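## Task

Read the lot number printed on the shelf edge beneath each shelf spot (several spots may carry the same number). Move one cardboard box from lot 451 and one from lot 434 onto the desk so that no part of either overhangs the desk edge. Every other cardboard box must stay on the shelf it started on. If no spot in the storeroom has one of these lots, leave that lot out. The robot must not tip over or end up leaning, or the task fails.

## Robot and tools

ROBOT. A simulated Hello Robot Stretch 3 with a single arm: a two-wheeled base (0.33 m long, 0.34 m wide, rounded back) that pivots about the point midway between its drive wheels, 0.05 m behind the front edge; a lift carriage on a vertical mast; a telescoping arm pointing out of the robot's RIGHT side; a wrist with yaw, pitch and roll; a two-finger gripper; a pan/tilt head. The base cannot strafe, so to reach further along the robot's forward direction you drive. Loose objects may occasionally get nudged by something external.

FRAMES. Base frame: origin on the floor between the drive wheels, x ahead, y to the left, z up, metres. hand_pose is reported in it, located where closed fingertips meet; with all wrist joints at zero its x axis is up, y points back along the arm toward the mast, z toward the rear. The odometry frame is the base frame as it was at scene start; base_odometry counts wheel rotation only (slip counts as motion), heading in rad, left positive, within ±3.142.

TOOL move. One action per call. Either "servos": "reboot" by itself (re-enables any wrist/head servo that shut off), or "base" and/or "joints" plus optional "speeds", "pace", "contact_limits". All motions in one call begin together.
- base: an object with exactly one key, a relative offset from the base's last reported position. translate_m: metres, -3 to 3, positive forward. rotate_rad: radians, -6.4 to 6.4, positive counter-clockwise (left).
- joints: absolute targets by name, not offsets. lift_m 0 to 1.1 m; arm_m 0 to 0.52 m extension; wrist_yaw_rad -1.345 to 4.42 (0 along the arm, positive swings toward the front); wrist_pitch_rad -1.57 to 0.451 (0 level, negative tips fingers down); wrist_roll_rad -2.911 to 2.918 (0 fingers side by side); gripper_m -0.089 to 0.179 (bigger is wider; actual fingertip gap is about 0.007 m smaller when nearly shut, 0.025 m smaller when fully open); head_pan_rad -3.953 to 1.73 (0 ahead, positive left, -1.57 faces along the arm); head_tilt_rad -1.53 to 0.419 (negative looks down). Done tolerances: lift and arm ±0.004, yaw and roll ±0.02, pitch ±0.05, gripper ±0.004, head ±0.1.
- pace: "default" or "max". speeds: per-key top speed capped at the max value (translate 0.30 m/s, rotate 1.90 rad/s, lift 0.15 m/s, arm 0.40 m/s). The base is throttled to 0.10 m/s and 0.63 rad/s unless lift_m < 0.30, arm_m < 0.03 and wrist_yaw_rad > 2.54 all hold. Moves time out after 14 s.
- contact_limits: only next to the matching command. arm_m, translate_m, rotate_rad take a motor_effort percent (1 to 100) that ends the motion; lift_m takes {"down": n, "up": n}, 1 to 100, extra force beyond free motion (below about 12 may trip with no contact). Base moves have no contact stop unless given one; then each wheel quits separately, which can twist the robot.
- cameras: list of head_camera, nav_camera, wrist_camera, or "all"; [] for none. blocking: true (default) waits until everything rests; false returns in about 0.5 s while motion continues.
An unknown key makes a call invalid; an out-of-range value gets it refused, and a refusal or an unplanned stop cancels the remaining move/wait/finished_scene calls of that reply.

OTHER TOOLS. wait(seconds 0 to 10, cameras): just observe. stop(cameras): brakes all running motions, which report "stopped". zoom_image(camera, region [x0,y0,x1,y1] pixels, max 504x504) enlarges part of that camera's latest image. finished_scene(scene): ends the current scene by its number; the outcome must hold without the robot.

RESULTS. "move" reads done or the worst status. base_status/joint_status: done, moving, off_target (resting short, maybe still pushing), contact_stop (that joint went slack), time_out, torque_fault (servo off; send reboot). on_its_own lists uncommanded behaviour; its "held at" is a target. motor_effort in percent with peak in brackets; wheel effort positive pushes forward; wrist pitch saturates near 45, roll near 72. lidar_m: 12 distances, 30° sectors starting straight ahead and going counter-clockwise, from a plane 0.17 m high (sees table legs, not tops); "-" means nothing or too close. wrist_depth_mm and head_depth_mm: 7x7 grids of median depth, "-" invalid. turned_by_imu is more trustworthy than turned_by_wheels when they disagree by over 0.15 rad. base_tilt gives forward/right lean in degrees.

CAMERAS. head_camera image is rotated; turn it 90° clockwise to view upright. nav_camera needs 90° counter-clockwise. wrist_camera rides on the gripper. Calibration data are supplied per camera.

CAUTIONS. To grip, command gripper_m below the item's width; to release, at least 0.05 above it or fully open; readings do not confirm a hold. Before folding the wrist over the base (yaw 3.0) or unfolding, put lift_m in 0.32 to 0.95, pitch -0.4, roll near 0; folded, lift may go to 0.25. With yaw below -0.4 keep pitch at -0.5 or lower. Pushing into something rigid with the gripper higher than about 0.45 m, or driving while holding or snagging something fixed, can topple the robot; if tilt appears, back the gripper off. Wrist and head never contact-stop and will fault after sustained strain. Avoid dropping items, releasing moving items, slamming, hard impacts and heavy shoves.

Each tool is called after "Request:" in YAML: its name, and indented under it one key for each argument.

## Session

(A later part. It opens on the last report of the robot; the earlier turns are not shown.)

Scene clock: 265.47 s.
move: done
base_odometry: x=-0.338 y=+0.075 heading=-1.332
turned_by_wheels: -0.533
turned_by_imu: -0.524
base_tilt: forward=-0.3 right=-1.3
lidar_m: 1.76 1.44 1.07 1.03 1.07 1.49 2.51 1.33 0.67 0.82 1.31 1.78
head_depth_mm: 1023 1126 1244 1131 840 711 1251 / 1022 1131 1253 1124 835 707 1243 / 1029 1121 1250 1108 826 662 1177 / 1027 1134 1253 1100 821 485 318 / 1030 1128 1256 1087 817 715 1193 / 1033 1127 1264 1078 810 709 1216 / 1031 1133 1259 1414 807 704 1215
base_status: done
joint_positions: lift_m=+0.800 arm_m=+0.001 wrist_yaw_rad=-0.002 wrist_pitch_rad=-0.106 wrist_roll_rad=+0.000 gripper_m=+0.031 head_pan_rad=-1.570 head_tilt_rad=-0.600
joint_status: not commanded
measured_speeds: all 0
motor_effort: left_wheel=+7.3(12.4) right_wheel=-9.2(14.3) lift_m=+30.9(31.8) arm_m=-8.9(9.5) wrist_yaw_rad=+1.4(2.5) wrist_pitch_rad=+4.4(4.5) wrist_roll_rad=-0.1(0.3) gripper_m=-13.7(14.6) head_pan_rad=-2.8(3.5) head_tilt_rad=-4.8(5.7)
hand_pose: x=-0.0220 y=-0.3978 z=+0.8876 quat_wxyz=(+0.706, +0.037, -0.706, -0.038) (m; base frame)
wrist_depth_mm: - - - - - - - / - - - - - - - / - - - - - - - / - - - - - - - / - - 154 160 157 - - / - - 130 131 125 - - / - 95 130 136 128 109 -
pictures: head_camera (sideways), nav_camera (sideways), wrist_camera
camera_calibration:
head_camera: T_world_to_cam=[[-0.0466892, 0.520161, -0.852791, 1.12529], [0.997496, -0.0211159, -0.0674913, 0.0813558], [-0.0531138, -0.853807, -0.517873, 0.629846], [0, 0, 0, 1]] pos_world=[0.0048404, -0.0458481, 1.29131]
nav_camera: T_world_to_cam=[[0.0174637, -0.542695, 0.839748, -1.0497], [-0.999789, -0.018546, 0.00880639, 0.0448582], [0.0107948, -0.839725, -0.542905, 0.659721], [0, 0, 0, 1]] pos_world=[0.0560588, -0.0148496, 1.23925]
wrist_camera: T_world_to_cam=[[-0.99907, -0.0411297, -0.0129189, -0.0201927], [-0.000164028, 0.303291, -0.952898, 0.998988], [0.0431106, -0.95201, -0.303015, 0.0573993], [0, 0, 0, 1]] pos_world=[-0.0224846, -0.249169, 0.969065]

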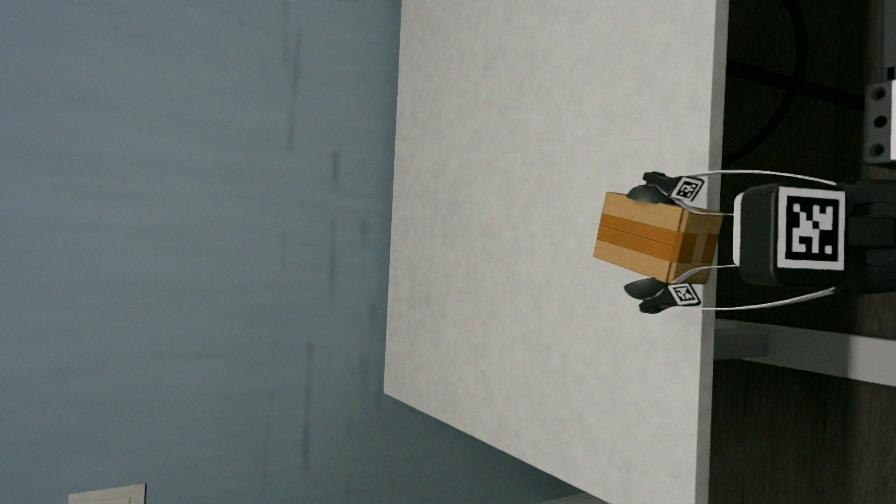

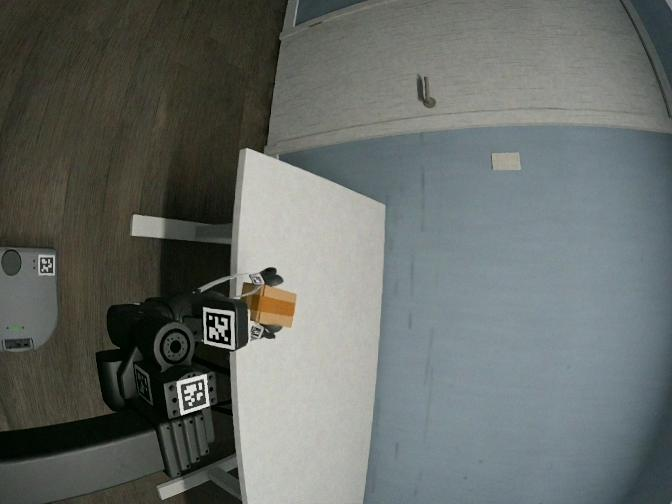

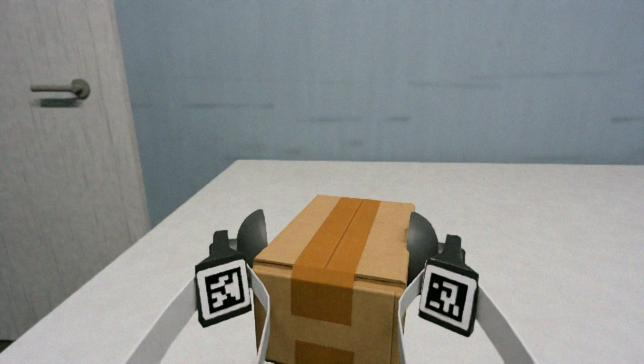

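Request:
move:
  joints: {"arm_m":0.27,"lift_m":0.69}
  speeds: {"arm_m":0.3}
  cameras: []

Request:
move:
  joints: {"lift_m":0.62}
  speeds: {"lift_m":0.03}
  contact_limits: {"lift_m":{"down":14}}
  cameras: ["wrist_camera"]

Scene clock: 277.03 s.
move: done
base_odometry: x=-0.338 y=+0.075 heading=-1.332
turned_by_wheels: +0.000
turned_by_imu: +0.000
base_tilt: forward=-0.2 right=-1.2
lidar_m: 1.76 1.44 1.07 1.03 1.08 1.49 2.51 1.33 0.67 0.82 1.31 1.78
head_depth_mm: 1026 1126 1249 1128 841 714 1214 / 1023 1124 1248 1125 834 479 381 / 1023 1130 1254 1106 826 514 1233 / 1026 1126 1246 1101 642 554 1232 / 1031 1127 1257 1090 816 714 1214 / 1031 1130 1266 1082 813 709 1212 / 1029 1139 1262 1413 808 705 1206
base_status: not commanded
joint_positions: lift_m=+0.690 arm_m=+0.270 wrist_yaw_rad=-0.002 wrist_pitch_rad=-0.107 wrist_roll_rad=+0.000 gripper_m=+0.031 head_pan_rad=-1.570 head_tilt_rad=-0.600
joint_status: all done
measured_speeds: all 0
motor_effort: left_wheel=+7.6(8.0) right_wheel=-9.4(10.3) lift_m=+23.7(28.7) arm_m=+13.6(14.9) wrist_yaw_rad=+1.8(2.8) wrist_pitch_rad=+4.5(4.5) wrist_roll_rad=-0.1(0.3) gripper_m=-13.7(14.3) head_pan_rad=-2.8(3.5) head_tilt_rad=-4.4(5.3)
hand_pose: x=-0.0220 y=-0.6672 z=+0.7775 quat_wxyz=(+0.706, +0.037, -0.706, -0.039) (m; base frame)
wrist_depth_mm: - - - - - - - / - - - - - - - / 750 - - - - - - / 790 - - - - - - / - - 153 160 157 - - / - - 130 131 125 - - / - 94 130 136 128 109 -
pictures: none
No camera images: "cameras" was empty.

Scene clock: 279.10 s.
move: contact_stop
base_odometry: x=-0.338 y=+0.075 heading=-1.332
turned_by_wheels: +0.000
turned_by_imu: +0.000
base_tilt: forward=-0.3 right=-1.2
lidar_m: 1.76 1.45 1.07 1.03 1.07 1.49 2.51 1.33 0.67 0.82 1.31 1.78
head_depth_mm: 1026 1128 1249 1133 838 712 1222 / 1025 1129 1247 1123 835 669 401 / 1025 1128 1253 1114 830 527 1204 / 1025 1130 1255 1098 782 552 1225 / 1028 1129 1252 1091 816 716 1212 / 1029 1130 1256 1080 812 710 1214 / 1029 1128 1260 1414 805 709 1217
base_status: not commanded
joint_positions: lift_m=+0.654 arm_m=+0.270 wrist_yaw_rad=-0.001 wrist_pitch_rad=-0.037 wrist_roll_rad=-0.001 gripper_m=+0.031 head_pan_rad=-1.570 head_tilt_rad=-0.600
joint_status: lift_m contact_stop (moved -0.036 of -0.070)
measured_speeds: translate_m=+0.000 rotate_rad=+0.000 lift_m=+0.001 arm_m=+0.000 wrist_yaw_rad=+0.000 wrist_pitch_rad=+0.000 wrist_roll_rad=+0.000 head_pan_rad=+0.000 head_tilt_rad=+0.000
on_its_own: lift_m is slack since a contact_stop (your +0.620 is given up)
motor_effort: left_wheel=+2.8(8.1) right_wheel=-5.0(10.0) lift_m=+25.4(25.8) arm_m=+5.4(13.6) wrist_yaw_rad=+1.7(2.4) wrist_pitch_rad=-8.4(12.2) wrist_roll_rad=+0.2(0.5) gripper_m=-13.2(14.1) head_pan_rad=-2.6(3.4) head_tilt_rad=-3.9(5.3)
contact_limits: lift_m down 14 (down: maximum 72; up: maximum 65)
hand_pose: x=-0.0216 y=-0.6702 z=+0.7593 quat_wxyz=(+0.708, +0.013, -0.706, -0.013) (m; base frame)
wrist_depth_mm: - - - - - - - / - - - - - - - / 750 - - - - - - / 765 - - - - - - / - - 152 157 148 - - / - - 130 129 125 - - / - 94 143 135 128 108 -
pictures: wrist_camera
camera_calibration:
wrist_camera: T_world_to_cam=[[-0.999026, -0.0431311, -0.00928598, -0.0368225], [-0.00117259, 0.236357, -0.971666, 0.928765], [0.0441038, -0.970709, -0.236177, -0.304104], [0, 0, 0, 1]] pos_world=[-0.0222854, -0.516305, 0.830284]

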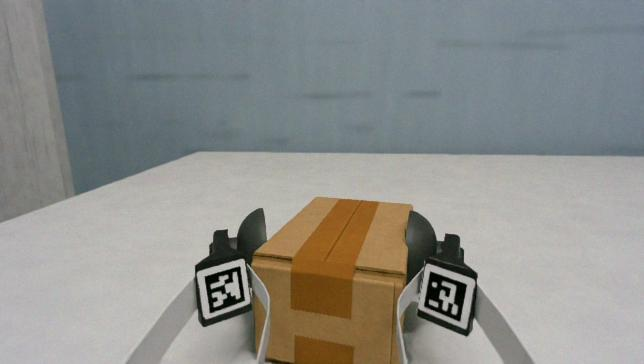

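Request:
move:
  joints: {"gripper_m":0.179}
  cameras: []

Request:
move:
  joints: {"arm_m":0.0}
  pace: "max"
  cameras: ["wrist_camera"]

Request:
move:
  joints: {"lift_m":0.8,"wrist_pitch_rad":-0.42,"gripper_m":0.04}
  pace: "max"
  cameras: []

Request:
move:
  joints: {"wrist_yaw_rad":3.0}
  base: {"rotate_rad":-0.3}
  pace: "max"
  cameras: []

Request:
move:
  joints: {"lift_m":0.28,"head_pan_rad":-3.14,"head_tilt_rad":-0.4}
  pace: "max"
  cameras: ["nav_camera"]

Scene clock: 309.80 s.
move: done
base_odometry: x=-0.338 y=+0.075 heading=-1.332
turned_by_wheels: +0.000
turned_by_imu: +0.000
base_tilt: forward=-0.3 right=-1.2
lidar_m: 1.76 1.44 1.07 1.03 1.07 1.49 2.51 1.33 0.67 0.82 1.30 1.78
head_depth_mm: 1025 1122 1250 1134 843 710 1227 / 1025 1127 1253 1122 837 669 400 / 1028 1126 1252 1115 803 523 1207 / 1028 1136 1248 1103 786 551 1227 / 1028 1128 1256 1090 790 715 1215 / 1027 1134 1258 1081 812 709 1209 / 1031 1127 1253 1420 808 707 1209
base_status: not commanded
joint_positions: lift_m=+0.657 arm_m=+0.270 wrist_yaw_rad=-0.001 wrist_pitch_rad=-0.069 wrist_roll_rad=-0.001 gripper_m=+0.179 head_pan_rad=-1.570 head_tilt_rad=-0.600
joint_status: all done
measured_speeds: all 0
on_its_own: lift_m is slack since a contact_stop (your +0.620 is given up)
motor_effort: left_wheel=+2.7(3.2) right_wheel=-5.5(6.6) lift_m=+26.5(27.6) arm_m=+6.9(13.0) wrist_yaw_rad=+0.6(2.0) wrist_pitch_rad=-2.5(7.9) wrist_roll_rad=+0.3(0.3) gripper_m=+0.6(84.0) head_pan_rad=-2.5(3.3) head_tilt_rad=-1.7(2.9)
contact_limits: lift_m down 14 (down: maximum 72; up: maximum 65)
hand_pose: x=-0.0216 y=-0.6690 z=+0.7544 quat_wxyz=(+0.707, +0.024, -0.706, -0.025) (m; base frame)
wrist_depth_mm: - - - - - - - / - - - - - - - / 755 - - - - - - / 759 - - 201 - - - / - 142 - 144 155 - - / - 126 139 130 125 - - / - - - 137 130 - 105
pictures: none
No camera images: "cameras" was empty.

Scene clock: 311.73 s.
move: done
base_odometry: x=-0.338 y=+0.075 heading=-1.332
turned_by_wheels: +0.000
turned_by_imu: +0.000
base_tilt: forward=-0.3 right=-1.2
lidar_m: 1.76 1.44 1.07 1.03 1.08 1.49 2.51 1.33 0.67 0.82 1.31 1.78
head_depth_mm: 1023 1129 1251 1137 839 712 1224 / 1022 1122 1248 1122 833 707 1185 / 1025 1127 1248 1108 828 724 1202 / 1027 1131 1254 1101 793 719 1230 / 1027 1127 1251 1087 817 713 1189 / 1028 1133 1256 1081 810 707 1212 / 1031 1134 1252 1422 807 706 1215
base_status: not commanded
joint_positions: lift_m=+0.657 arm_m=+0.001 wrist_yaw_rad=-0.001 wrist_pitch_rad=-0.096 wrist_roll_rad=-0.001 gripper_m=+0.179 head_pan_rad=-1.570 head_tilt_rad=-0.600
joint_status: all done
measured_speeds: all 0
on_its_own: lift_m is slack since a contact_stop (your +0.620 is given up)
motor_effort: left_wheel=+2.9(3.1) right_wheel=-5.6(6.1) lift_m=+26.4(27.5) arm_m=-12.7(15.2) wrist_yaw_rad=-0.4(1.5) wrist_pitch_rad=+2.4(2.7) wrist_roll_rad=+0.2(0.3) gripper_m=+0.7(1.1) head_pan_rad=-2.1(3.0) head_tilt_rad=-1.7(2.4)
contact_limits: lift_m down 14 (down: maximum 72; up: maximum 65)
hand_pose: x=-0.0216 y=-0.3983 z=+0.7476 quat_wxyz=(+0.707, +0.034, -0.706, -0.034) (m; base frame)
wrist_depth_mm: - - - - - - - / - - - - - - - / - - - 387 - - - / - - - - - - - / - 143 - - - - - / 123 - - - - - - / - - - - - - 105
pictures: wrist_camera
camera_calibration:
wrist_camera: T_world_to_cam=[[-0.999026, -0.0424744, -0.0119159, -0.022974], [-0.00107011, 0.293369, -0.955999, 0.864028], [0.0441013, -0.955055, -0.293129, 0.00585937], [0, 0, 0, 1]] pos_world=[-0.0222854, -0.248859, 0.827453]

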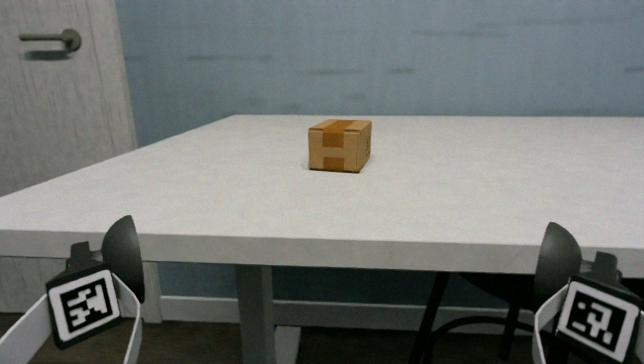

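Scene clock: 313.67 s.
move: done
base_odometry: x=-0.338 y=+0.075 heading=-1.332
turned_by_wheels: +0.000
turned_by_imu: +0.000
base_tilt: forward=-0.3 right=-1.1
lidar_m: 1.76 1.45 1.07 1.03 1.07 1.49 2.51 1.33 0.67 0.82 1.30 1.78
head_depth_mm: 1023 1127 1245 1134 843 711 1252 / 1022 1125 1250 1123 838 706 1234 / 1024 1131 1253 1108 830 702 1176 / 1027 1127 1252 1101 793 679 335 / 1030 1130 1256 1092 815 712 1192 / 1029 1130 1254 1078 812 711 1214 / 1031 1132 1254 1414 806 707 1208
base_status: not commanded
joint_positions: lift_m=+0.800 arm_m=+0.001 wrist_yaw_rad=-0.001 wrist_pitch_rad=-0.433 wrist_roll_rad=-0.001 gripper_m=+0.040 head_pan_rad=-1.570 head_tilt_rad=-0.600
joint_status: all done
measured_speeds: all 0
motor_effort: left_wheel=+2.3(3.4) right_wheel=-5.5(6.2) lift_m=+30.5(34.3) arm_m=-10.2(13.7) wrist_yaw_rad=-1.1(1.9) wrist_pitch_rad=+2.0(4.3) wrist_roll_rad=+0.0(0.5) gripper_m=+0.3(82.4) head_pan_rad=-2.3(2.7) head_tilt_rad=-0.6(2.3)
hand_pose: x=-0.0217 y=-0.3680 z=+0.8093 quat_wxyz=(+0.691, +0.152, -0.690, -0.152) (m; base frame)
wrist_depth_mm: - 954 - - - - - / - - - 428 - - - / - - - 418 - - - / - - - - - - - / - - - 151 152 - - / - - 125 - 129 - - / 989 - 917 950 964 946 954
pictures: none
No camera images: "cameras" was empty.

Scene clock: 315.50 s.
move: done
base_odometry: x=-0.338 y=+0.075 heading=-1.631
turned_by_wheels: -0.300
turned_by_imu: -0.294
base_tilt: forward=-0.3 right=-1.1
lidar_m: 1.94 1.76 1.21 1.03 1.03 1.19 2.52 2.51 0.92 0.67 0.82 1.41
head_depth_mm: 1165 1303 1440 1133 842 1458 1278 / 1131 1257 1399 1128 834 1374 1273 / 1101 1214 1358 1114 831 1120 1227 / 1067 1176 1298 1097 822 1353 1232 / 1041 1146 1273 1088 817 714 1219 / 1008 1110 1228 1075 767 689 1218 / 988 1077 1192 1067 806 665 1186
base_status: done
joint_positions: lift_m=+0.800 arm_m=+0.001 wrist_yaw_rad=+2.997 wrist_pitch_rad=-0.433 wrist_roll_rad=-0.001 gripper_m=+0.040 head_pan_rad=-1.570 head_tilt_rad=-0.600
joint_status: all done
measured_speeds: all 0
motor_effort: left_wheel=+7.6(12.1) right_wheel=-9.3(14.0) lift_m=+29.8(31.1) arm_m=-8.4(10.4) wrist_yaw_rad=+2.4(7.5) wrist_pitch_rad=+2.0(2.1) wrist_roll_rad=+0.3(0.4) gripper_m=+0.8(1.0) head_pan_rad=-2.1(3.0) head_tilt_rad=-0.8(2.0)
hand_pose: x=+0.0109 y=+0.0746 z=+0.8093 quat_wxyz=(+0.202, +0.699, +0.102, +0.678) (m; base frame)
wrist_depth_mm: - 137 - - - - - / - 148 - - - - - / - 163 - - - - - / - 186 - - - - - / - - 205 - - - - / - - 126 - 129 - - / 976 - 264 965 947 942 954
pictures: none
No camera images: "cameras" was empty.

Scene clock: 319.77 s.
move: done
base_odometry: x=-0.338 y=+0.075 heading=-1.631
turned_by_wheels: +0.000
turned_by_imu: +0.000
base_tilt: forward=-0.3 right=-1.2
lidar_m: 1.94 1.76 1.21 1.03 1.03 1.19 2.51 2.51 0.92 0.67 0.82 1.41
head_depth_mm: 2422 2546 1615 1649 1686 1681 1435 / 2349 2498 2745 2958 2326 1796 1424 / 2280 2462 2591 2818 2446 1782 1424 / 2216 2366 2561 2695 2411 1775 1407 / 2159 2292 2423 2624 2412 1767 1402 / 2106 2213 2347 2535 2362 1759 1398 / 2050 2167 2295 2442 2360 1754 1382
base_status: not commanded
joint_positions: lift_m=+0.280 arm_m=+0.001 wrist_yaw_rad=+2.997 wrist_pitch_rad=-0.434 wrist_roll_rad=-0.001 gripper_m=+0.040 head_pan_rad=-3.140 head_tilt_rad=-0.399
joint_status: all done
measured_speeds: all 0
motor_effort: left_wheel=+7.7(8.5) right_wheel=-9.5(10.4) lift_m=+26.3(28.1) arm_m=-3.8(8.7) wrist_yaw_rad=+1.7(3.7) wrist_pitch_rad=+2.2(2.2) wrist_roll_rad=+0.2(0.4) gripper_m=+0.5(0.9) head_pan_rad=+3.9(4.5) head_tilt_rad=+1.6(6.8)
hand_pose: x=+0.0108 y=+0.0745 z=+0.2890 quat_wxyz=(+0.202, +0.699, +0.102, +0.678) (m; base frame)
wrist_depth_mm: - 138 - - - - - / - 148 - - - - - / 841 164 827 869 850 827 834 / 715 189 223 683 687 680 673 / 585 564 206 552 549 567 557 / 499 500 127 295 129 488 481 / 268 275 253 264 420 425 423
pictures: nav_camera (sideways)
camera_calibration:
nav_camera: T_world_to_cam=[[-0.363673, -0.0175229, 0.931362, -1.16684], [-0.0168956, 0.999783, 0.0122129, 0.0344073], [-0.931373, -0.0112944, -0.36389, 0.432462], [0, 0, 0, 1]] pos_world=[-0.0209824, -0.0499618, 1.2437]

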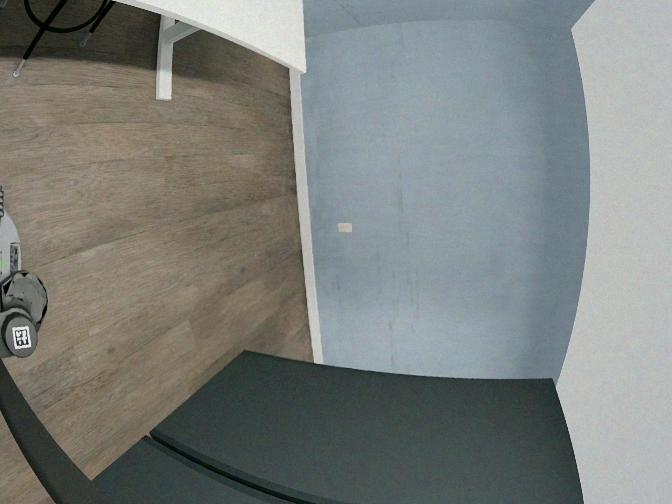

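Request:
move:
  base: {"translate_m":-2.04}
  joints: {"head_pan_rad":1.73,"head_tilt_rad":-0.35}
  pace: "max"
  cameras: ["head_camera","nav_camera"]

Scene clock: 333.13 s.
move: done
base_odometry: x=-0.214 y=+2.111 heading=-1.631
turned_by_wheels: +0.000
turned_by_imu: -0.002
base_tilt: forward=-0.2 right=-1.3
lidar_m: 3.47 0.99 0.65 0.88 1.18 0.67 0.57 0.57 0.65 1.11 1.81 1.60
head_depth_mm: 1727 865 865 863 874 877 882 / 1728 1841 1944 2051 2194 1684 1137 / 1693 1796 1888 2021 2168 1876 1479 / 1666 1763 1867 1993 2124 1883 1468 / 1637 1734 1847 1949 2096 1876 1459 / 1614 1702 1794 1928 2046 1855 1453 / 1599 1684 1791 - - - -
base_status: done
joint_positions: lift_m=+0.280 arm_m=+0.001 wrist_yaw_rad=+2.997 wrist_pitch_rad=-0.434 wrist_roll_rad=-0.001 gripper_m=+0.040 head_pan_rad=+1.713 head_tilt_rad=-0.350
joint_status: all done
joint sent to its limit — head_pan_rad, upper limit.
measured_speeds: all 0
motor_effort: left_wheel=+1.3(11.6) right_wheel=-8.4(17.7) lift_m=+24.5(31.3) arm_m=+7.4(7.7) wrist_yaw_rad=+2.3(3.3) wrist_pitch_rad=+2.2(2.3) wrist_roll_rad=+0.2(0.4) gripper_m=-0.1(1.0) head_pan_rad=-3.1(28.4) head_tilt_rad=+3.9(7.5)
hand_pose: x=+0.0107 y=+0.0745 z=+0.2890 quat_wxyz=(+0.202, +0.699, +0.103, +0.678) (m; base frame)
wrist_depth_mm: - 138 - - - 618 - / - 149 - - - - - / 907 164 818 865 817 765 833 / 710 189 223 687 680 678 676 / 584 565 207 559 553 568 564 / 502 502 127 294 129 486 484 / 270 275 253 264 408 427 426
pictures: head_camera (sideways), nav_camera (sideways)
camera_calibration:
head_camera: T_world_to_cam=[[0.0872686, -0.283177, -0.955089, 1.25796], [-0.992787, -0.103836, -0.0599265, 0.0836488], [-0.0822027, 0.95343, -0.290197, 0.333803], [0, 0, 0, 1]] pos_world=[0.000704416, 0.0466545, 1.30335]
nav_camera: T_world_to_cam=[[-0.0618887, 0.312169, 0.948009, -1.19042], [0.987587, 0.156543, 0.0129245, 0.0273556], [-0.14437, 0.93704, -0.317982, 0.367932], [0, 0, 0, 1]] pos_world=[-0.0475711, 0.0225618, 1.24517]

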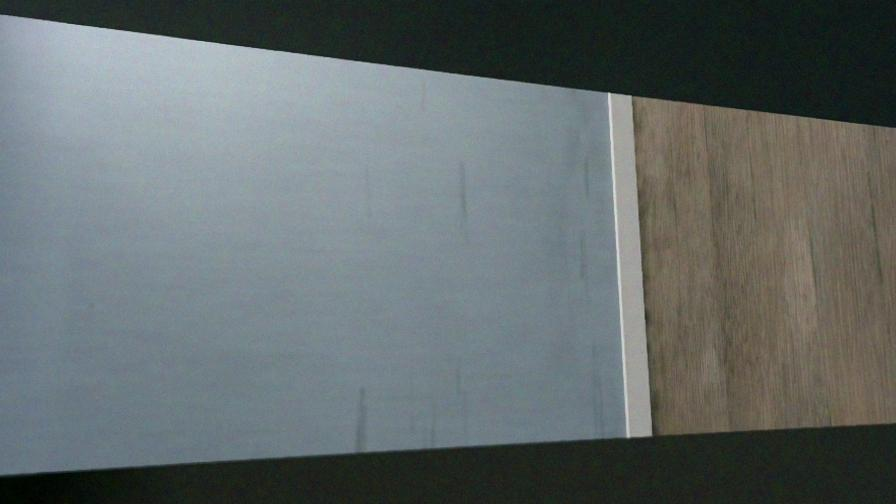

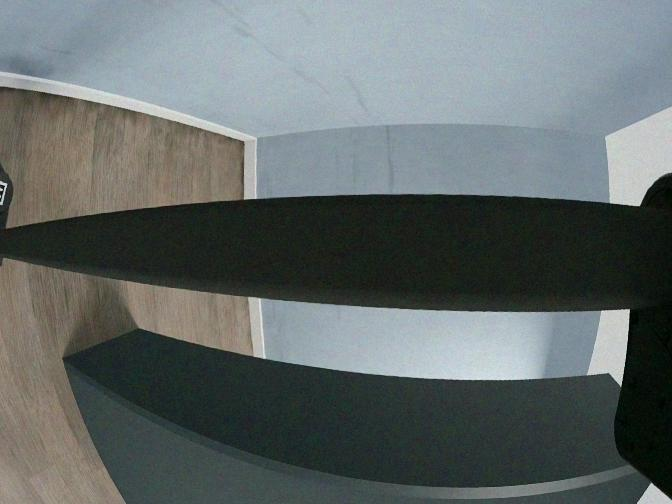

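Request:
move:
  base: {"rotate_rad":-1.3}
  pace: "max"
  cameras: []

Request:
move:
  base: {"translate_m":-1.47}
  joints: {"head_pan_rad":-1.2}
  pace: "max"
  cameras: []

Request:
move:
  base: {"rotate_rad":1.603}
  pace: "max"
  cameras: ["head_camera","nav_camera"]

Scene clock: 348.53 s.
move: done
base_odometry: x=-0.214 y=+2.111 heading=-2.931
turned_by_wheels: -1.300
turned_by_imu: -1.274
base_tilt: forward=-0.4 right=-1.3
lidar_m: 1.80 1.60 2.48 1.80 0.67 0.66 1.93 0.80 0.59 0.57 0.59 0.81
head_depth_mm: 3450 3525 3797 3826 2706 1922 1490 / 3556 3656 3823 3669 2701 1901 1485 / 3593 3779 - 3809 2637 1898 1477 / 3461 3201 3464 3676 2637 1884 1457 / 1738 1821 1907 2044 2186 1864 1463 / 1220 1262 1309 1363 1427 1504 1400 / 986 1049 1084 - - - -
base_status: done
joint_positions: lift_m=+0.280 arm_m=+0.001 wrist_yaw_rad=+2.997 wrist_pitch_rad=-0.434 wrist_roll_rad=-0.001 gripper_m=+0.040 head_pan_rad=+1.713 head_tilt_rad=-0.350
joint_status: not commanded
measured_speeds: all 0
motor_effort: left_wheel=+7.0(14.7) right_wheel=-8.2(15.7) lift_m=+24.9(25.7) arm_m=+4.7(10.6) wrist_yaw_rad=+2.0(3.1) wrist_pitch_rad=+2.1(2.2) wrist_roll_rad=+0.2(0.5) gripper_m=+0.5(1.0) head_pan_rad=-2.8(3.6) head_tilt_rad=+3.9(5.1)
hand_pose: x=+0.0107 y=+0.0745 z=+0.2890 quat_wxyz=(+0.202, +0.699, +0.103, +0.678) (m; base frame)
wrist_depth_mm: - 138 - - - - - / - 148 - - - - - / - 164 832 853 858 842 844 / 647 188 223 693 681 677 667 / 591 559 206 556 554 566 564 / 500 497 126 295 129 488 483 / 270 276 254 263 408 424 424
pictures: none
No camera images: "cameras" was empty.

Scene clock: 354.83 s.
move: done
base_odometry: x=+1.223 y=+2.418 heading=-2.931
turned_by_wheels: +0.000
turned_by_imu: -0.002
base_tilt: forward=-0.4 right=-1.2
lidar_m: 2.21 0.70 1.40 1.84 0.68 0.49 0.48 0.49 0.58 0.56 0.58 0.80
head_depth_mm: 442 463 486 511 540 572 605 / 458 480 505 532 563 596 636 / 474 499 525 555 589 625 668 / 492 518 547 579 616 658 706 / 512 540 573 608 648 693 748 / 532 563 597 640 683 733 791 / 556 591 628 669 722 775 845
base_status: done
joint_positions: lift_m=+0.280 arm_m=+0.001 wrist_yaw_rad=+2.997 wrist_pitch_rad=-0.434 wrist_roll_rad=-0.001 gripper_m=+0.040 head_pan_rad=-1.200 head_tilt_rad=-0.350
joint_status: all done
measured_speeds: all 0
motor_effort: left_wheel=+0.9(12.5) right_wheel=-9.6(17.9) lift_m=+26.4(27.2) arm_m=-12.8(13.4) wrist_yaw_rad=+2.1(3.0) wrist_pitch_rad=+2.2(2.3) wrist_roll_rad=+0.0(0.4) gripper_m=+0.4(0.9) head_pan_rad=+3.8(5.9) head_tilt_rad=+3.6(4.6)
hand_pose: x=+0.0107 y=+0.0745 z=+0.2890 quat_wxyz=(+0.202, +0.699, +0.103, +0.678) (m; base frame)
wrist_depth_mm: - 138 - - - - - / - 148 - - - - - / 704 164 838 869 845 802 650 / 655 189 222 686 682 678 650 / 588 563 207 555 551 563 565 / 503 498 126 294 129 484 485 / 268 274 252 266 410 430 424
pictures: none
No camera images: "cameras" was empty.

Scene clock: 356.97 s.
move: done
base_odometry: x=+1.223 y=+2.418 heading=-1.328
turned_by_wheels: +1.603
turned_by_imu: +1.571
base_tilt: forward=-0.2 right=-1.2
lidar_m: 1.75 0.67 0.49 0.48 0.50 0.58 0.56 0.59 0.81 2.32 0.70 1.42
head_depth_mm: 2703 2830 2981 3120 2671 1932 1490 / 2756 2937 3076 3258 2672 1897 1488 / 2870 2999 3175 3340 2669 1904 1470 / 3079 3191 3346 3534 2620 1877 1468 / 814 861 911 967 1037 1116 1199 / 677 706 741 781 828 871 930 / 581 606 627 664 707 758 827
base_status: done
joint_positions: lift_m=+0.280 arm_m=+0.001 wrist_yaw_rad=+2.997 wrist_pitch_rad=-0.434 wrist_roll_rad=-0.001 gripper_m=+0.040 head_pan_rad=-1.200 head_tilt_rad=-0.350
joint_status: not commanded
measured_speeds: all 0
motor_effort: left_wheel=-6.5(14.7) right_wheel=+7.1(14.2) lift_m=+26.5(27.5) arm_m=-12.5(13.4) wrist_yaw_rad=+1.6(2.8) wrist_pitch_rad=+2.2(2.3) wrist_roll_rad=+0.1(0.4) gripper_m=+0.8(0.8) head_pan_rad=+2.9(4.1) head_tilt_rad=+2.2(3.4)
hand_pose: x=+0.0107 y=+0.0745 z=+0.2890 quat_wxyz=(+0.202, +0.699, +0.103, +0.678) (m; base frame)
wrist_depth_mm: 453 138 468 482 498 503 514 / 490 148 508 521 529 532 545 / 535 164 174 - - - - / - 180 188 - 627 656 646 / 588 562 206 556 551 560 562 / 500 495 127 294 129 487 479 / 269 274 254 264 406 425 424
pictures: head_camera (sideways), nav_camera (sideways)
camera_calibration:
head_camera: T_world_to_cam=[[-0.149223, 0.256003, -0.955089, 1.25941], [0.943365, 0.3263, -0.0599299, 0.0719121], [0.296303, -0.90994, -0.290196, 0.331479], [0, 0, 0, 1]] pos_world=[0.0218754, -0.044251, 1.30335]
nav_camera: T_world_to_cam=[[0.131106, -0.289993, 0.948006, -1.19157], [-0.926341, -0.376464, 0.0129506, 0.0389753], [0.353135, -0.879874, -0.317989, 0.364983], [0, 0, 0, 1]] pos_world=[0.0634379, -0.0097331, 1.24517]

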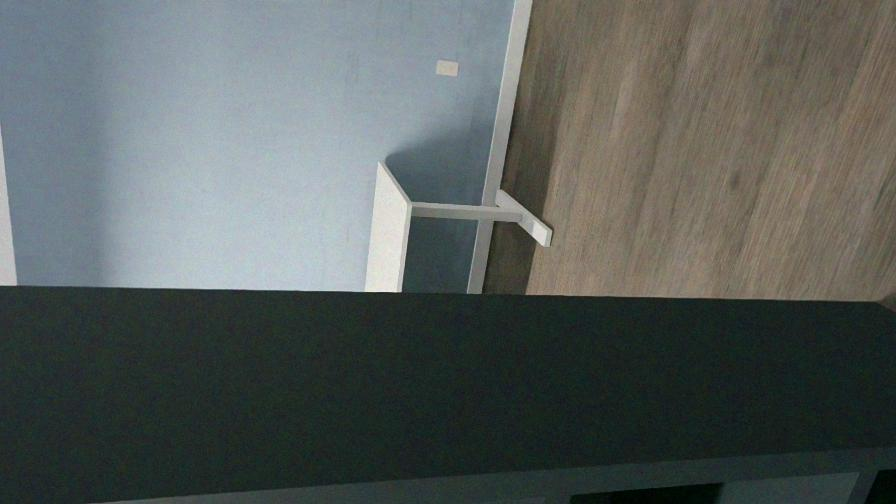

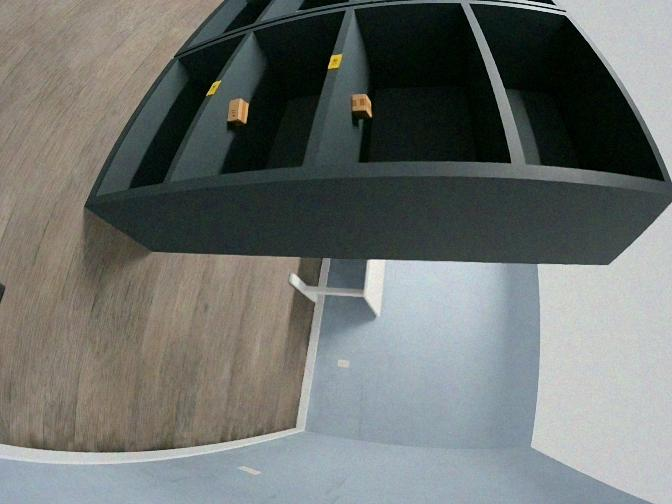

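Request:
move:
  base: {"translate_m":0.85}
  joints: {"head_pan_rad":-1.4,"head_tilt_rad":-0.55}
  pace: "max"
  cameras: ["head_camera","nav_camera"]

Request:
zoom_image:
  camera: "nav_camera"
  region: [100, 0, 560, 260]

Request:
zoom_image:
  camera: "nav_camera"
  region: [100, 240, 560, 504]

Scene clock: 369.37 s.
move: done
base_odometry: x=+1.427 y=+1.593 heading=-1.328
turned_by_wheels: +0.000
turned_by_imu: +0.001
base_tilt: forward=-0.3 right=-1.2
lidar_m: 1.69 0.64 0.48 0.46 0.48 0.67 1.40 1.46 0.65 1.00 0.73 0.79
head_depth_mm: 785 851 913 661 1102 924 820 / 799 868 923 656 1121 911 1113 / 807 879 939 649 1137 884 1141 / 824 899 952 644 1149 882 1139 / 839 919 964 672 1148 900 1159 / 856 935 987 667 1132 893 1178 / 838 891 886 699 1013 919 1113
base_status: done
joint_positions: lift_m=+0.280 arm_m=+0.001 wrist_yaw_rad=+2.997 wrist_pitch_rad=-0.434 wrist_roll_rad=-0.001 gripper_m=+0.040 head_pan_rad=-1.400 head_tilt_rad=-0.550
joint_status: all done
measured_speeds: all 0
motor_effort: left_wheel=-0.8(10.7) right_wheel=+8.7(16.9) lift_m=+27.9(29.0) arm_m=-8.0(10.7) wrist_yaw_rad=+1.2(3.0) wrist_pitch_rad=+2.1(2.3) wrist_roll_rad=+0.2(0.4) gripper_m=+0.1(0.8) head_pan_rad=-3.0(4.7) head_tilt_rad=-4.4(5.7)
hand_pose: x=+0.0107 y=+0.0745 z=+0.2890 quat_wxyz=(+0.202, +0.699, +0.103, +0.678) (m; base frame)
wrist_depth_mm: 440 138 458 470 477 494 492 / 478 148 495 516 525 531 534 / 527 164 196 543 - - - / - 180 189 - - 623 636 / 570 561 206 556 554 569 564 / 497 502 127 294 129 483 485 / 270 273 253 265 412 424 422
pictures: head_camera (sideways), nav_camera (sideways)
camera_calibration:
head_camera: T_world_to_cam=[[-0.126656, 0.462098, -0.877738, 1.15829], [0.987253, 0.144701, -0.066279, 0.0798283], [0.0963822, -0.874944, -0.474535, 0.572534], [0, 0, 0, 1]] pos_world=[0.0127123, -0.0458618, 1.29366]
nav_camera: T_world_to_cam=[[0.10173, -0.489896, 0.865825, -1.08417], [-0.982337, -0.186871, 0.00968499, 0.0435748], [0.157053, -0.851517, -0.500254, 0.60334], [0, 0, 0, 1]] pos_world=[0.0583409, -0.00923237, 1.2401]

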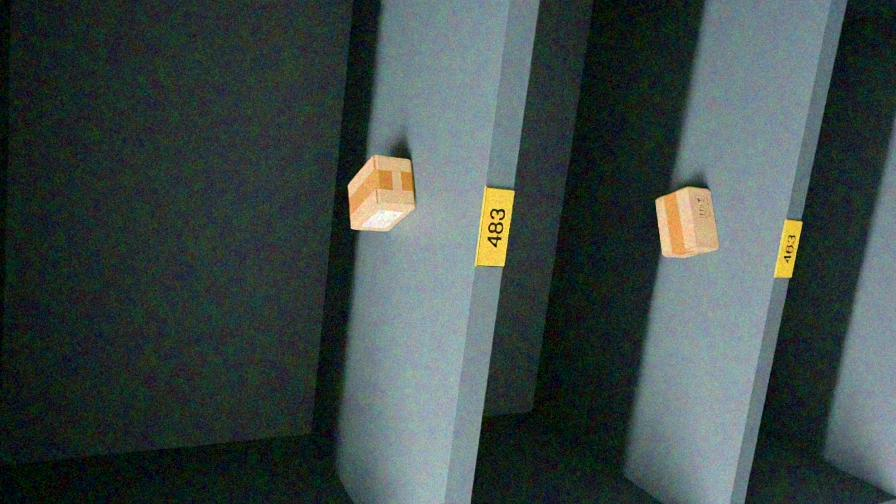

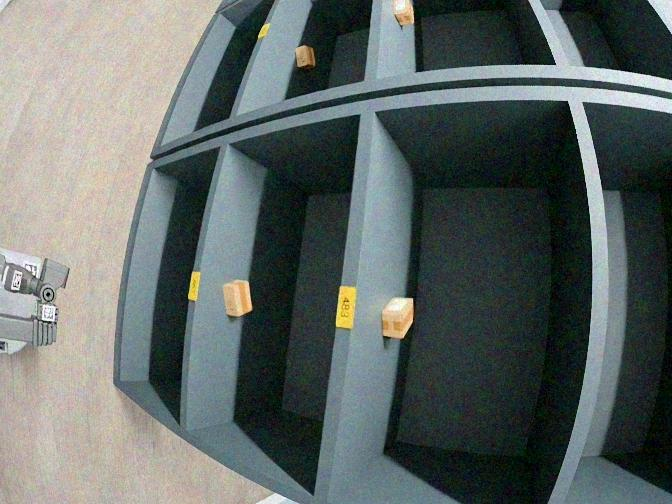

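Scaled by 1.096 from the camera's 672x504 image, which has a finer 792x594 frame.

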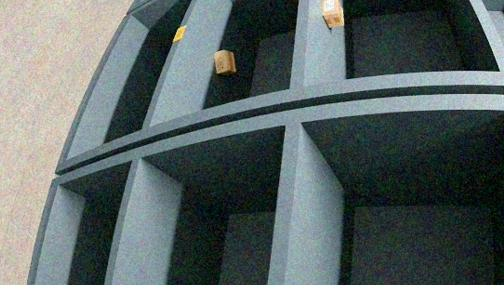

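Scaled by 1.096 from the camera's 672x504 image, which has a finer 792x594 frame.

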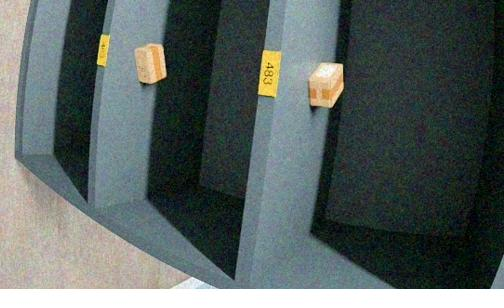

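Request:
move:
  base: {"translate_m":0.9}
  joints: {"head_pan_rad":-1.5,"head_tilt_rad":-0.5}
  pace: "max"
  cameras: ["head_camera","nav_camera"]

Request:
zoom_image:
  camera: "head_camera"
  region: [400, 100, 896, 400]

Scene clock: 380.67 s.
move: done
base_odometry: x=+1.644 y=+0.720 heading=-1.328
turned_by_wheels: +0.000
turned_by_imu: +0.000
base_tilt: forward=-0.4 right=-1.2
lidar_m: 1.63 0.62 0.46 0.45 0.46 0.65 1.87 1.36 0.64 1.01 0.77 0.81
head_depth_mm: 809 871 949 740 947 919 828 / 818 882 958 732 1144 957 846 / 823 890 962 724 1147 954 844 / 831 896 966 715 1154 952 1139 / 837 903 978 674 1165 942 1139 / 843 909 982 682 1165 939 1133 / 852 917 985 691 1172 932 1156
base_status: done
joint_positions: lift_m=+0.280 arm_m=+0.001 wrist_yaw_rad=+2.998 wrist_pitch_rad=-0.434 wrist_roll_rad=-0.001 gripper_m=+0.040 head_pan_rad=-1.501 head_tilt_rad=-0.500
joint_status: all done
measured_speeds: all 0
motor_effort: left_wheel=-0.9(13.5) right_wheel=+9.6(13.8) lift_m=+29.7(30.4) arm_m=-2.1(5.6) wrist_yaw_rad=+2.3(2.7) wrist_pitch_rad=+2.2(2.3) wrist_roll_rad=+0.3(0.4) gripper_m=+0.2(0.9) head_pan_rad=+3.6(4.6) head_tilt_rad=+4.7(5.2)
hand_pose: x=+0.0107 y=+0.0745 z=+0.2890 quat_wxyz=(+0.202, +0.699, +0.103, +0.678) (m; base frame)
wrist_depth_mm: 424 137 442 457 462 474 487 / 467 148 480 491 506 521 524 / 503 164 514 538 544 - - / 550 181 188 - - - 623 / 565 545 205 555 549 569 565 / 496 497 127 295 129 489 486 / 269 274 254 263 408 426 426
pictures: head_camera (sideways), nav_camera (sideways)
camera_calibration:
head_camera: T_world_to_cam=[[-0.0764305, 0.427966, -0.900557, 1.18779], [0.997029, 0.0414448, -0.0649225, 0.0780764], [0.00953881, -0.902844, -0.429862, 0.514985], [0, 0, 0, 1]] pos_world=[0.00802666, -0.0466195, 1.29612]
nav_camera: T_world_to_cam=[[0.0489313, -0.453699, 0.889811, -1.11515], [-0.99617, -0.0867973, 0.0105237, 0.0425211], [0.0724586, -0.886918, -0.456209, 0.546522], [0, 0, 0, 1]] pos_world=[0.057324, -0.0175328, 1.24116]

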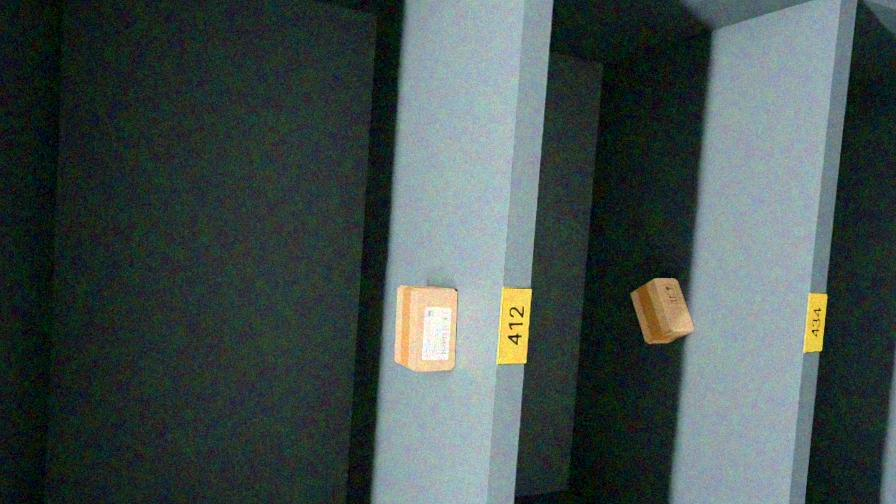

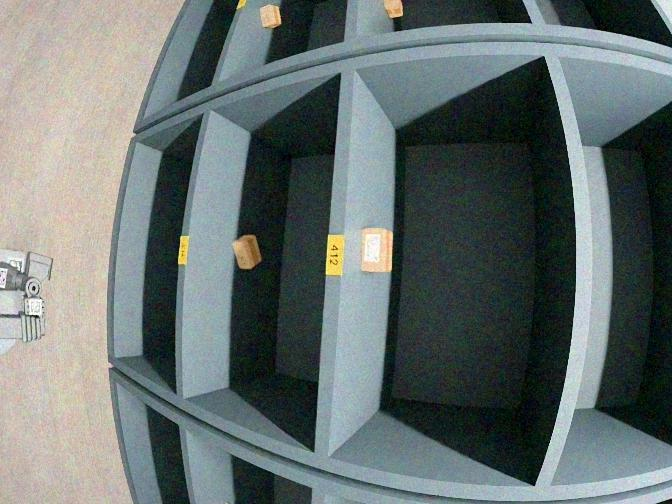

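Scaled by 1.016 from the camera's 896x504 image, which has a finer 1280x720 frame.

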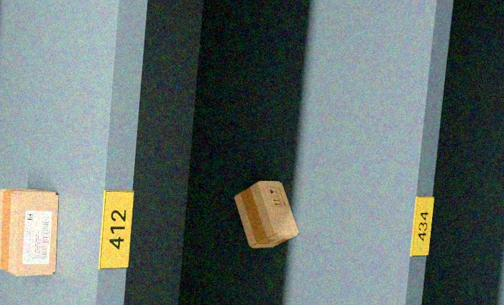

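Request:
move:
  joints: {"lift_m":0.6}
  pace: "max"
  cameras: []

Request:
move:
  joints: {"wrist_yaw_rad":0}
  pace: "max"
  cameras: []

Request:
move:
  joints: {"wrist_pitch_rad":-0.17,"gripper_m":0.179,"head_tilt_rad":-0.7,"head_pan_rad":-1.57}
  pace: "max"
  cameras: ["wrist_camera","head_camera"]

Request:
zoom_image:
  camera: "wrist_camera"
  region: [260, 110, 400, 190]

Scene clock: 393.33 s.
move: done
base_odometry: x=+1.644 y=+0.720 heading=-1.328
turned_by_wheels: +0.000
turned_by_imu: +0.000
base_tilt: forward=-0.4 right=-1.2
lidar_m: 1.63 0.62 0.46 0.45 0.47 0.65 1.88 1.36 0.64 1.01 0.77 0.81
head_depth_mm: 813 877 953 739 947 924 827 / 819 883 961 730 1145 959 852 / 823 889 963 725 1143 956 842 / 831 897 964 717 1150 948 1139 / 837 906 971 673 1161 944 1138 / 845 913 980 681 1168 938 1133 / 847 919 987 692 1170 929 1152
base_status: not commanded
joint_positions: lift_m=+0.600 arm_m=+0.001 wrist_yaw_rad=+2.998 wrist_pitch_rad=-0.435 wrist_roll_rad=-0.001 gripper_m=+0.040 head_pan_rad=-1.500 head_tilt_rad=-0.500
joint_status: all done
measured_speeds: all 0
motor_effort: left_wheel=-0.7(1.3) right_wheel=+9.1(10.3) lift_m=+27.9(34.5) arm_m=+2.0(2.6) wrist_yaw_rad=+2.4(3.2) wrist_pitch_rad=+2.2(2.3) wrist_roll_rad=+0.0(0.5) gripper_m=-0.1(1.0) head_pan_rad=+3.1(4.0) head_tilt_rad=+3.3(4.5)
hand_pose: x=+0.0107 y=+0.0744 z=+0.6090 quat_wxyz=(+0.202, +0.699, +0.103, +0.678) (m; base frame)
wrist_depth_mm: 428 138 446 454 464 476 487 / 466 149 484 495 508 520 530 / 505 164 515 536 540 - - / 540 182 188 - - - - / - - 204 - 152 - - / - - 127 - 127 812 814 / 739 - 266 758 735 749 748
pictures: none
No camera images: "cameras" was empty.

Scene clock: 395.17 s.
move: done
base_odometry: x=+1.644 y=+0.720 heading=-1.328
turned_by_wheels: +0.000
turned_by_imu: +0.000
base_tilt: forward=-0.3 right=-1.2
lidar_m: 1.63 0.62 0.46 0.45 0.47 0.65 1.88 1.36 0.64 1.01 0.77 0.81
head_depth_mm: 811 870 953 741 948 921 825 / 818 884 961 731 1147 960 848 / 823 891 964 722 1150 952 844 / 831 899 963 717 1148 952 1140 / 835 905 973 671 1165 947 1134 / 846 913 983 681 1164 936 1130 / 852 920 987 693 1168 932 1151
base_status: not commanded
joint_positions: lift_m=+0.600 arm_m=+0.001 wrist_yaw_rad=+0.003 wrist_pitch_rad=-0.435 wrist_roll_rad=-0.001 gripper_m=+0.040 head_pan_rad=-1.500 head_tilt_rad=-0.500
joint_status: all done
measured_speeds: all 0
motor_effort: left_wheel=-0.7(1.4) right_wheel=+9.7(10.2) lift_m=+23.2(27.7) arm_m=+3.7(3.8) wrist_yaw_rad=-2.9(8.4) wrist_pitch_rad=+2.2(2.3) wrist_roll_rad=+0.1(0.4) gripper_m=+0.4(0.9) head_pan_rad=+3.3(3.8) head_tilt_rad=+3.4(4.3)
hand_pose: x=-0.0208 y=-0.3678 z=+0.6090 quat_wxyz=(+0.691, +0.154, -0.690, -0.152) (m; base frame)
wrist_depth_mm: - - - - - - - / 516 535 512 525 516 509 - / 433 427 420 421 418 407 392 / 391 389 387 376 372 360 355 / - - - - 152 - - / - - 125 - 127 - - / 676 - 110 - - - -
pictures: none
No camera images: "cameras" was empty.

Scene clock: 397.10 s.
move: done
base_odometry: x=+1.644 y=+0.720 heading=-1.328
turned_by_wheels: +0.000
turned_by_imu: +0.000
base_tilt: forward=-0.3 right=-1.3
lidar_m: 1.63 0.62 0.46 0.45 0.47 0.65 1.88 1.36 0.64 1.01 0.77 0.81
head_depth_mm: 823 890 711 818 847 939 1145 / 826 905 703 1156 996 1081 1153 / 827 909 694 1171 990 1208 1148 / 827 909 686 1156 982 1237 461 / 827 912 650 1160 975 1203 1148 / 831 908 637 1161 969 1246 1147 / 831 901 661 1169 964 1242 1136
base_status: not commanded
joint_positions: lift_m=+0.600 arm_m=+0.001 wrist_yaw_rad=+0.003 wrist_pitch_rad=-0.193 wrist_roll_rad=-0.001 gripper_m=+0.179 head_pan_rad=-1.569 head_tilt_rad=-0.700
joint_status: all done
measured_speeds: all 0
motor_effort: left_wheel=-1.0(1.3) right_wheel=+9.6(10.3) lift_m=+26.4(26.5) arm_m=+5.0(5.2) wrist_yaw_rad=-4.0(4.4) wrist_pitch_rad=+3.7(4.8) wrist_roll_rad=+0.3(0.4) gripper_m=+0.5(85.3) head_pan_rad=-3.1(4.9) head_tilt_rad=-5.9(7.8)
hand_pose: x=-0.0207 y=-0.3924 z=+0.6660 quat_wxyz=(+0.704, +0.069, -0.703, -0.067) (m; base frame)
wrist_depth_mm: - - - - - - - / - - - - - 692 - / - - - - - - - / - - 536 544 543 542 - / 458 432 432 429 430 429 422 / 119 140 386 377 371 369 - / - 809 - - - - 105
pictures: head_camera (sideways), wrist_camera
camera_calibration:
head_camera: T_world_to_cam=[[-0.0471869, 0.602353, -0.796834, 1.05238], [0.9975, -0.0135975, -0.0693487, 0.0838003], [-0.0526074, -0.798114, -0.600206, 0.737021], [0, 0, 0, 1]] pos_world=[0.00484032, -0.0445368, 1.28675]
wrist_camera: T_world_to_cam=[[-0.998859, -0.0449867, -0.016021, -0.0210014], [-0.0025045, 0.384376, -0.923173, 0.798172], [0.0476886, -0.92208, -0.38405, 0.0610448], [0, 0, 0, 1]] pos_world=[-0.0218895, -0.251455, 0.759959]

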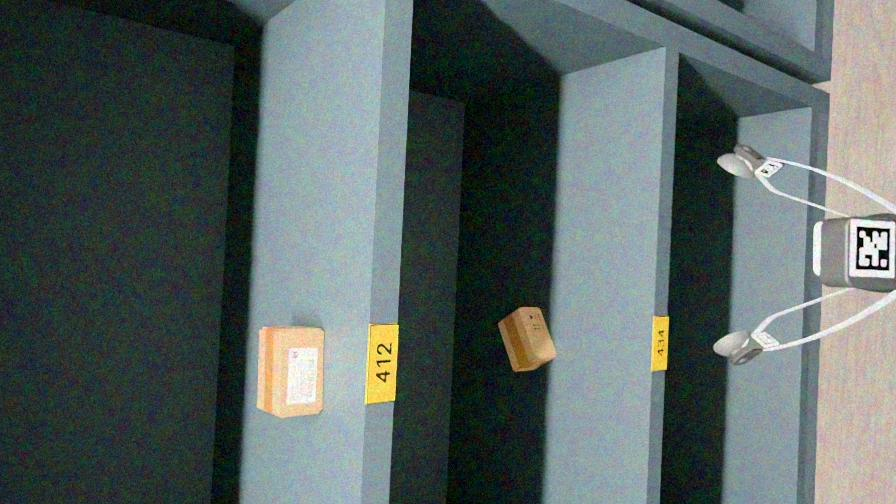

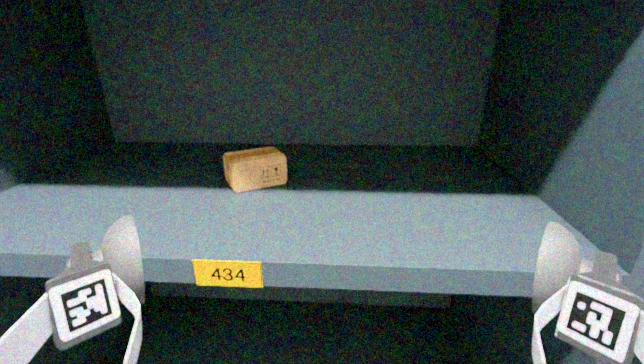

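Scaled by 3.600.

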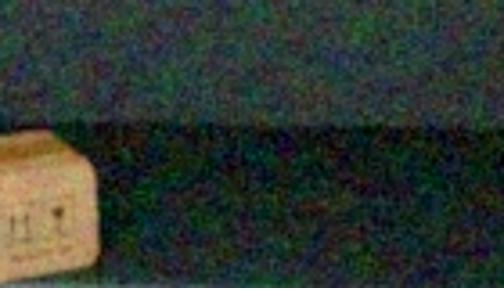

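Request:
move:
  base: {"translate_m":0.075}
  joints: {"wrist_yaw_rad":0.25,"wrist_pitch_rad":-0.08,"lift_m":0.49,"arm_m":0.21}
  pace: "max"
  cameras: ["wrist_camera"]

Scene clock: 415.07 s.
move: done
base_odometry: x=+1.662 y=+0.647 heading=-1.328
turned_by_wheels: +0.000
turned_by_imu: +0.000
base_tilt: forward=-0.3 right=-1.1
lidar_m: 1.63 0.62 0.46 0.45 0.47 0.65 1.87 1.41 0.68 1.01 0.72 1.46
head_depth_mm: 824 911 709 1058 971 993 1145 / 824 903 701 1181 994 1245 1153 / 826 910 693 1164 987 880 574 / 827 908 651 1165 985 684 1106 / 830 910 642 1165 973 1224 1144 / 835 899 666 1164 963 1255 1141 / 831 900 659 1167 963 1242 1133
base_status: done
joint_positions: lift_m=+0.490 arm_m=+0.210 wrist_yaw_rad=+0.247 wrist_pitch_rad=-0.102 wrist_roll_rad=-0.001 gripper_m=+0.179 head_pan_rad=-1.570 head_tilt_rad=-0.700
joint_status: all done
measured_speeds: all 0
motor_effort: left_wheel=+4.9(7.7) right_wheel=+5.6(13.1) lift_m=+28.4(29.9) arm_m=+13.0(15.4) wrist_yaw_rad=+2.1(7.0) wrist_pitch_rad=+3.6(6.3) wrist_roll_rad=+0.1(0.3) gripper_m=+0.7(1.3) head_pan_rad=-2.5(3.7) head_tilt_rad=-5.0(6.3)
hand_pose: x=+0.0403 y=-0.5998 z=+0.5787 quat_wxyz=(+0.706, +0.123, -0.696, +0.051) (m; base frame)
wrist_depth_mm: 414 484 - - - - - / 424 496 - - - - - / 426 495 - - - - - / 406 409 413 349 319 409 409 / 302 263 281 281 279 279 278 / 119 193 212 213 212 211 212 / 195 178 170 171 170 164 107
pictures: wrist_camera
camera_calibration:
wrist_camera: T_world_to_cam=[[-0.958058, -0.286317, -0.0121526, -0.11941], [-0.0744914, 0.28976, -0.954196, 0.761472], [0.276724, -0.91327, -0.298935, -0.219721], [0, 0, 0, 1]] pos_world=[0.00312328, -0.455498, 0.65946]

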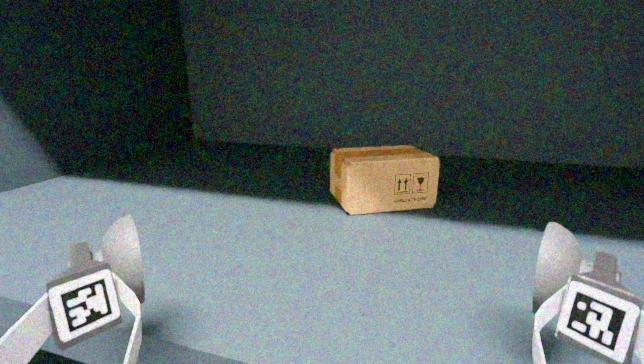

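Request:
move:
  joints: {"lift_m":0.485,"arm_m":0.4,"wrist_yaw_rad":0.3}
  contact_limits: {"arm_m":35}
  cameras: ["wrist_camera"]

Request:
move:
  joints: {"gripper_m":0.06}
  cameras: ["wrist_camera"]

Scene clock: 427.93 s.
move: done
base_odometry: x=+1.662 y=+0.647 heading=-1.328
turned_by_wheels: +0.000
turned_by_imu: +0.000
base_tilt: forward=-0.3 right=-1.2
lidar_m: 1.62 0.62 0.46 0.45 0.46 0.65 1.87 1.41 0.68 1.01 0.72 1.46
head_depth_mm: 827 908 711 1058 972 992 1148 / 827 908 700 1176 994 1238 1155 / 825 908 692 1166 963 689 571 / 828 910 651 1162 838 1235 1148 / 832 912 642 1155 944 1253 1140 / 832 899 667 1163 969 1252 1134 / 836 899 658 1165 963 1229 1131
base_status: not commanded
joint_positions: lift_m=+0.485 arm_m=+0.400 wrist_yaw_rad=+0.297 wrist_pitch_rad=-0.102 wrist_roll_rad=-0.001 gripper_m=+0.179 head_pan_rad=-1.570 head_tilt_rad=-0.700
joint_status: all done
measured_speeds: all 0
motor_effort: left_wheel=+5.0(5.6) right_wheel=+4.3(5.7) lift_m=+23.8(30.8) arm_m=+13.2(15.5) wrist_yaw_rad=+2.3(4.7) wrist_pitch_rad=+3.6(3.7) wrist_roll_rad=+0.2(0.3) gripper_m=+0.7(1.4) head_pan_rad=-2.5(2.8) head_tilt_rad=-2.7(4.7)
contact_limits: arm_m 35 (drawing in: default 31, maximum 55; extending or still: default 40, maximum 69)
hand_pose: x=+0.0524 y=-0.7864 z=+0.5737 quat_wxyz=(+0.704, +0.140, -0.693, +0.069) (m; base frame)
wrist_depth_mm: 396 449 - - - - - / 394 455 - - - - - / 407 472 - - - - - / 387 395 394 359 359 330 - / 286 251 267 155 155 266 283 / - 144 202 132 139 184 201 / 151 163 157 139 148 156 107
pictures: wrist_camera
camera_calibration:
wrist_camera: T_world_to_cam=[[-0.942668, -0.333509, -0.0121709, -0.199278], [-0.0887306, 0.285621, -0.954226, 0.809214], [0.321719, -0.898439, -0.298839, -0.385784], [0, 0, 0, 1]] pos_world=[0.00806341, -0.644193, 0.65446]

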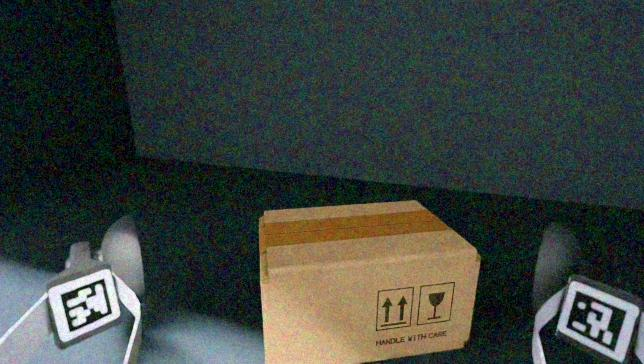

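Scene clock: 429.67 s.
move: done
base_odometry: x=+1.662 y=+0.647 heading=-1.328
turned_by_wheels: +0.000
turned_by_imu: +0.000
base_tilt: forward=-0.3 right=-1.1
lidar_m: 1.63 0.62 0.46 0.45 0.47 0.65 1.87 1.41 0.68 1.01 0.72 1.46
head_depth_mm: 823 907 710 1055 971 992 1145 / 826 908 698 1175 991 1239 1148 / 825 906 692 1164 958 689 572 / 828 912 652 1159 833 1231 1149 / 828 908 644 1155 973 1255 1147 / 829 903 667 1165 964 1243 1142 / 829 899 658 1170 962 1234 1138
base_status: not commanded
joint_positions: lift_m=+0.485 arm_m=+0.400 wrist_yaw_rad=+0.297 wrist_pitch_rad=-0.102 wrist_roll_rad=-0.001 gripper_m=+0.061 head_pan_rad=-1.570 head_tilt_rad=-0.700
joint_status: all done
measured_speeds: all 0
motor_effort: left_wheel=+5.0(5.7) right_wheel=+4.8(5.7) lift_m=+24.0(24.3) arm_m=+10.4(13.3) wrist_yaw_rad=+1.3(3.3) wrist_pitch_rad=+3.5(3.7) wrist_roll_rad=+0.3(0.3) gripper_m=-11.3(85.4) head_pan_rad=-1.4(2.3) head_tilt_rad=-2.6(4.2)
contact_limits: arm_m 35 (drawing in: default 31, maximum 55; extending or still: default 40, maximum 69)
hand_pose: x=+0.0525 y=-0.7864 z=+0.5738 quat_wxyz=(+0.704, +0.140, -0.692, +0.069) (m; base frame)
wrist_depth_mm: 396 451 - - - - - / 391 460 - - - - - / 403 472 - - - - - / 382 396 394 359 357 332 - / 269 267 155 155 155 267 265 / 204 203 135 140 145 192 202 / 170 151 144 149 154 151 169
pictures: wrist_camera
camera_calibration:
wrist_camera: T_world_to_cam=[[-0.942532, -0.333896, -0.0121267, -0.199462], [-0.0888131, 0.285364, -0.954295, 0.809198], [0.322096, -0.898377, -0.298619, -0.385893], [0, 0, 0, 1]] pos_world=[0.00816289, -0.644193, 0.65456]

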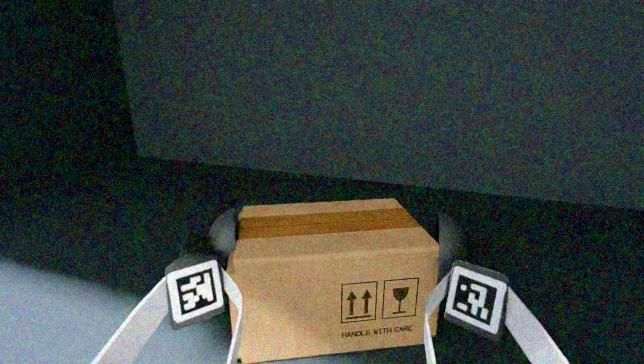

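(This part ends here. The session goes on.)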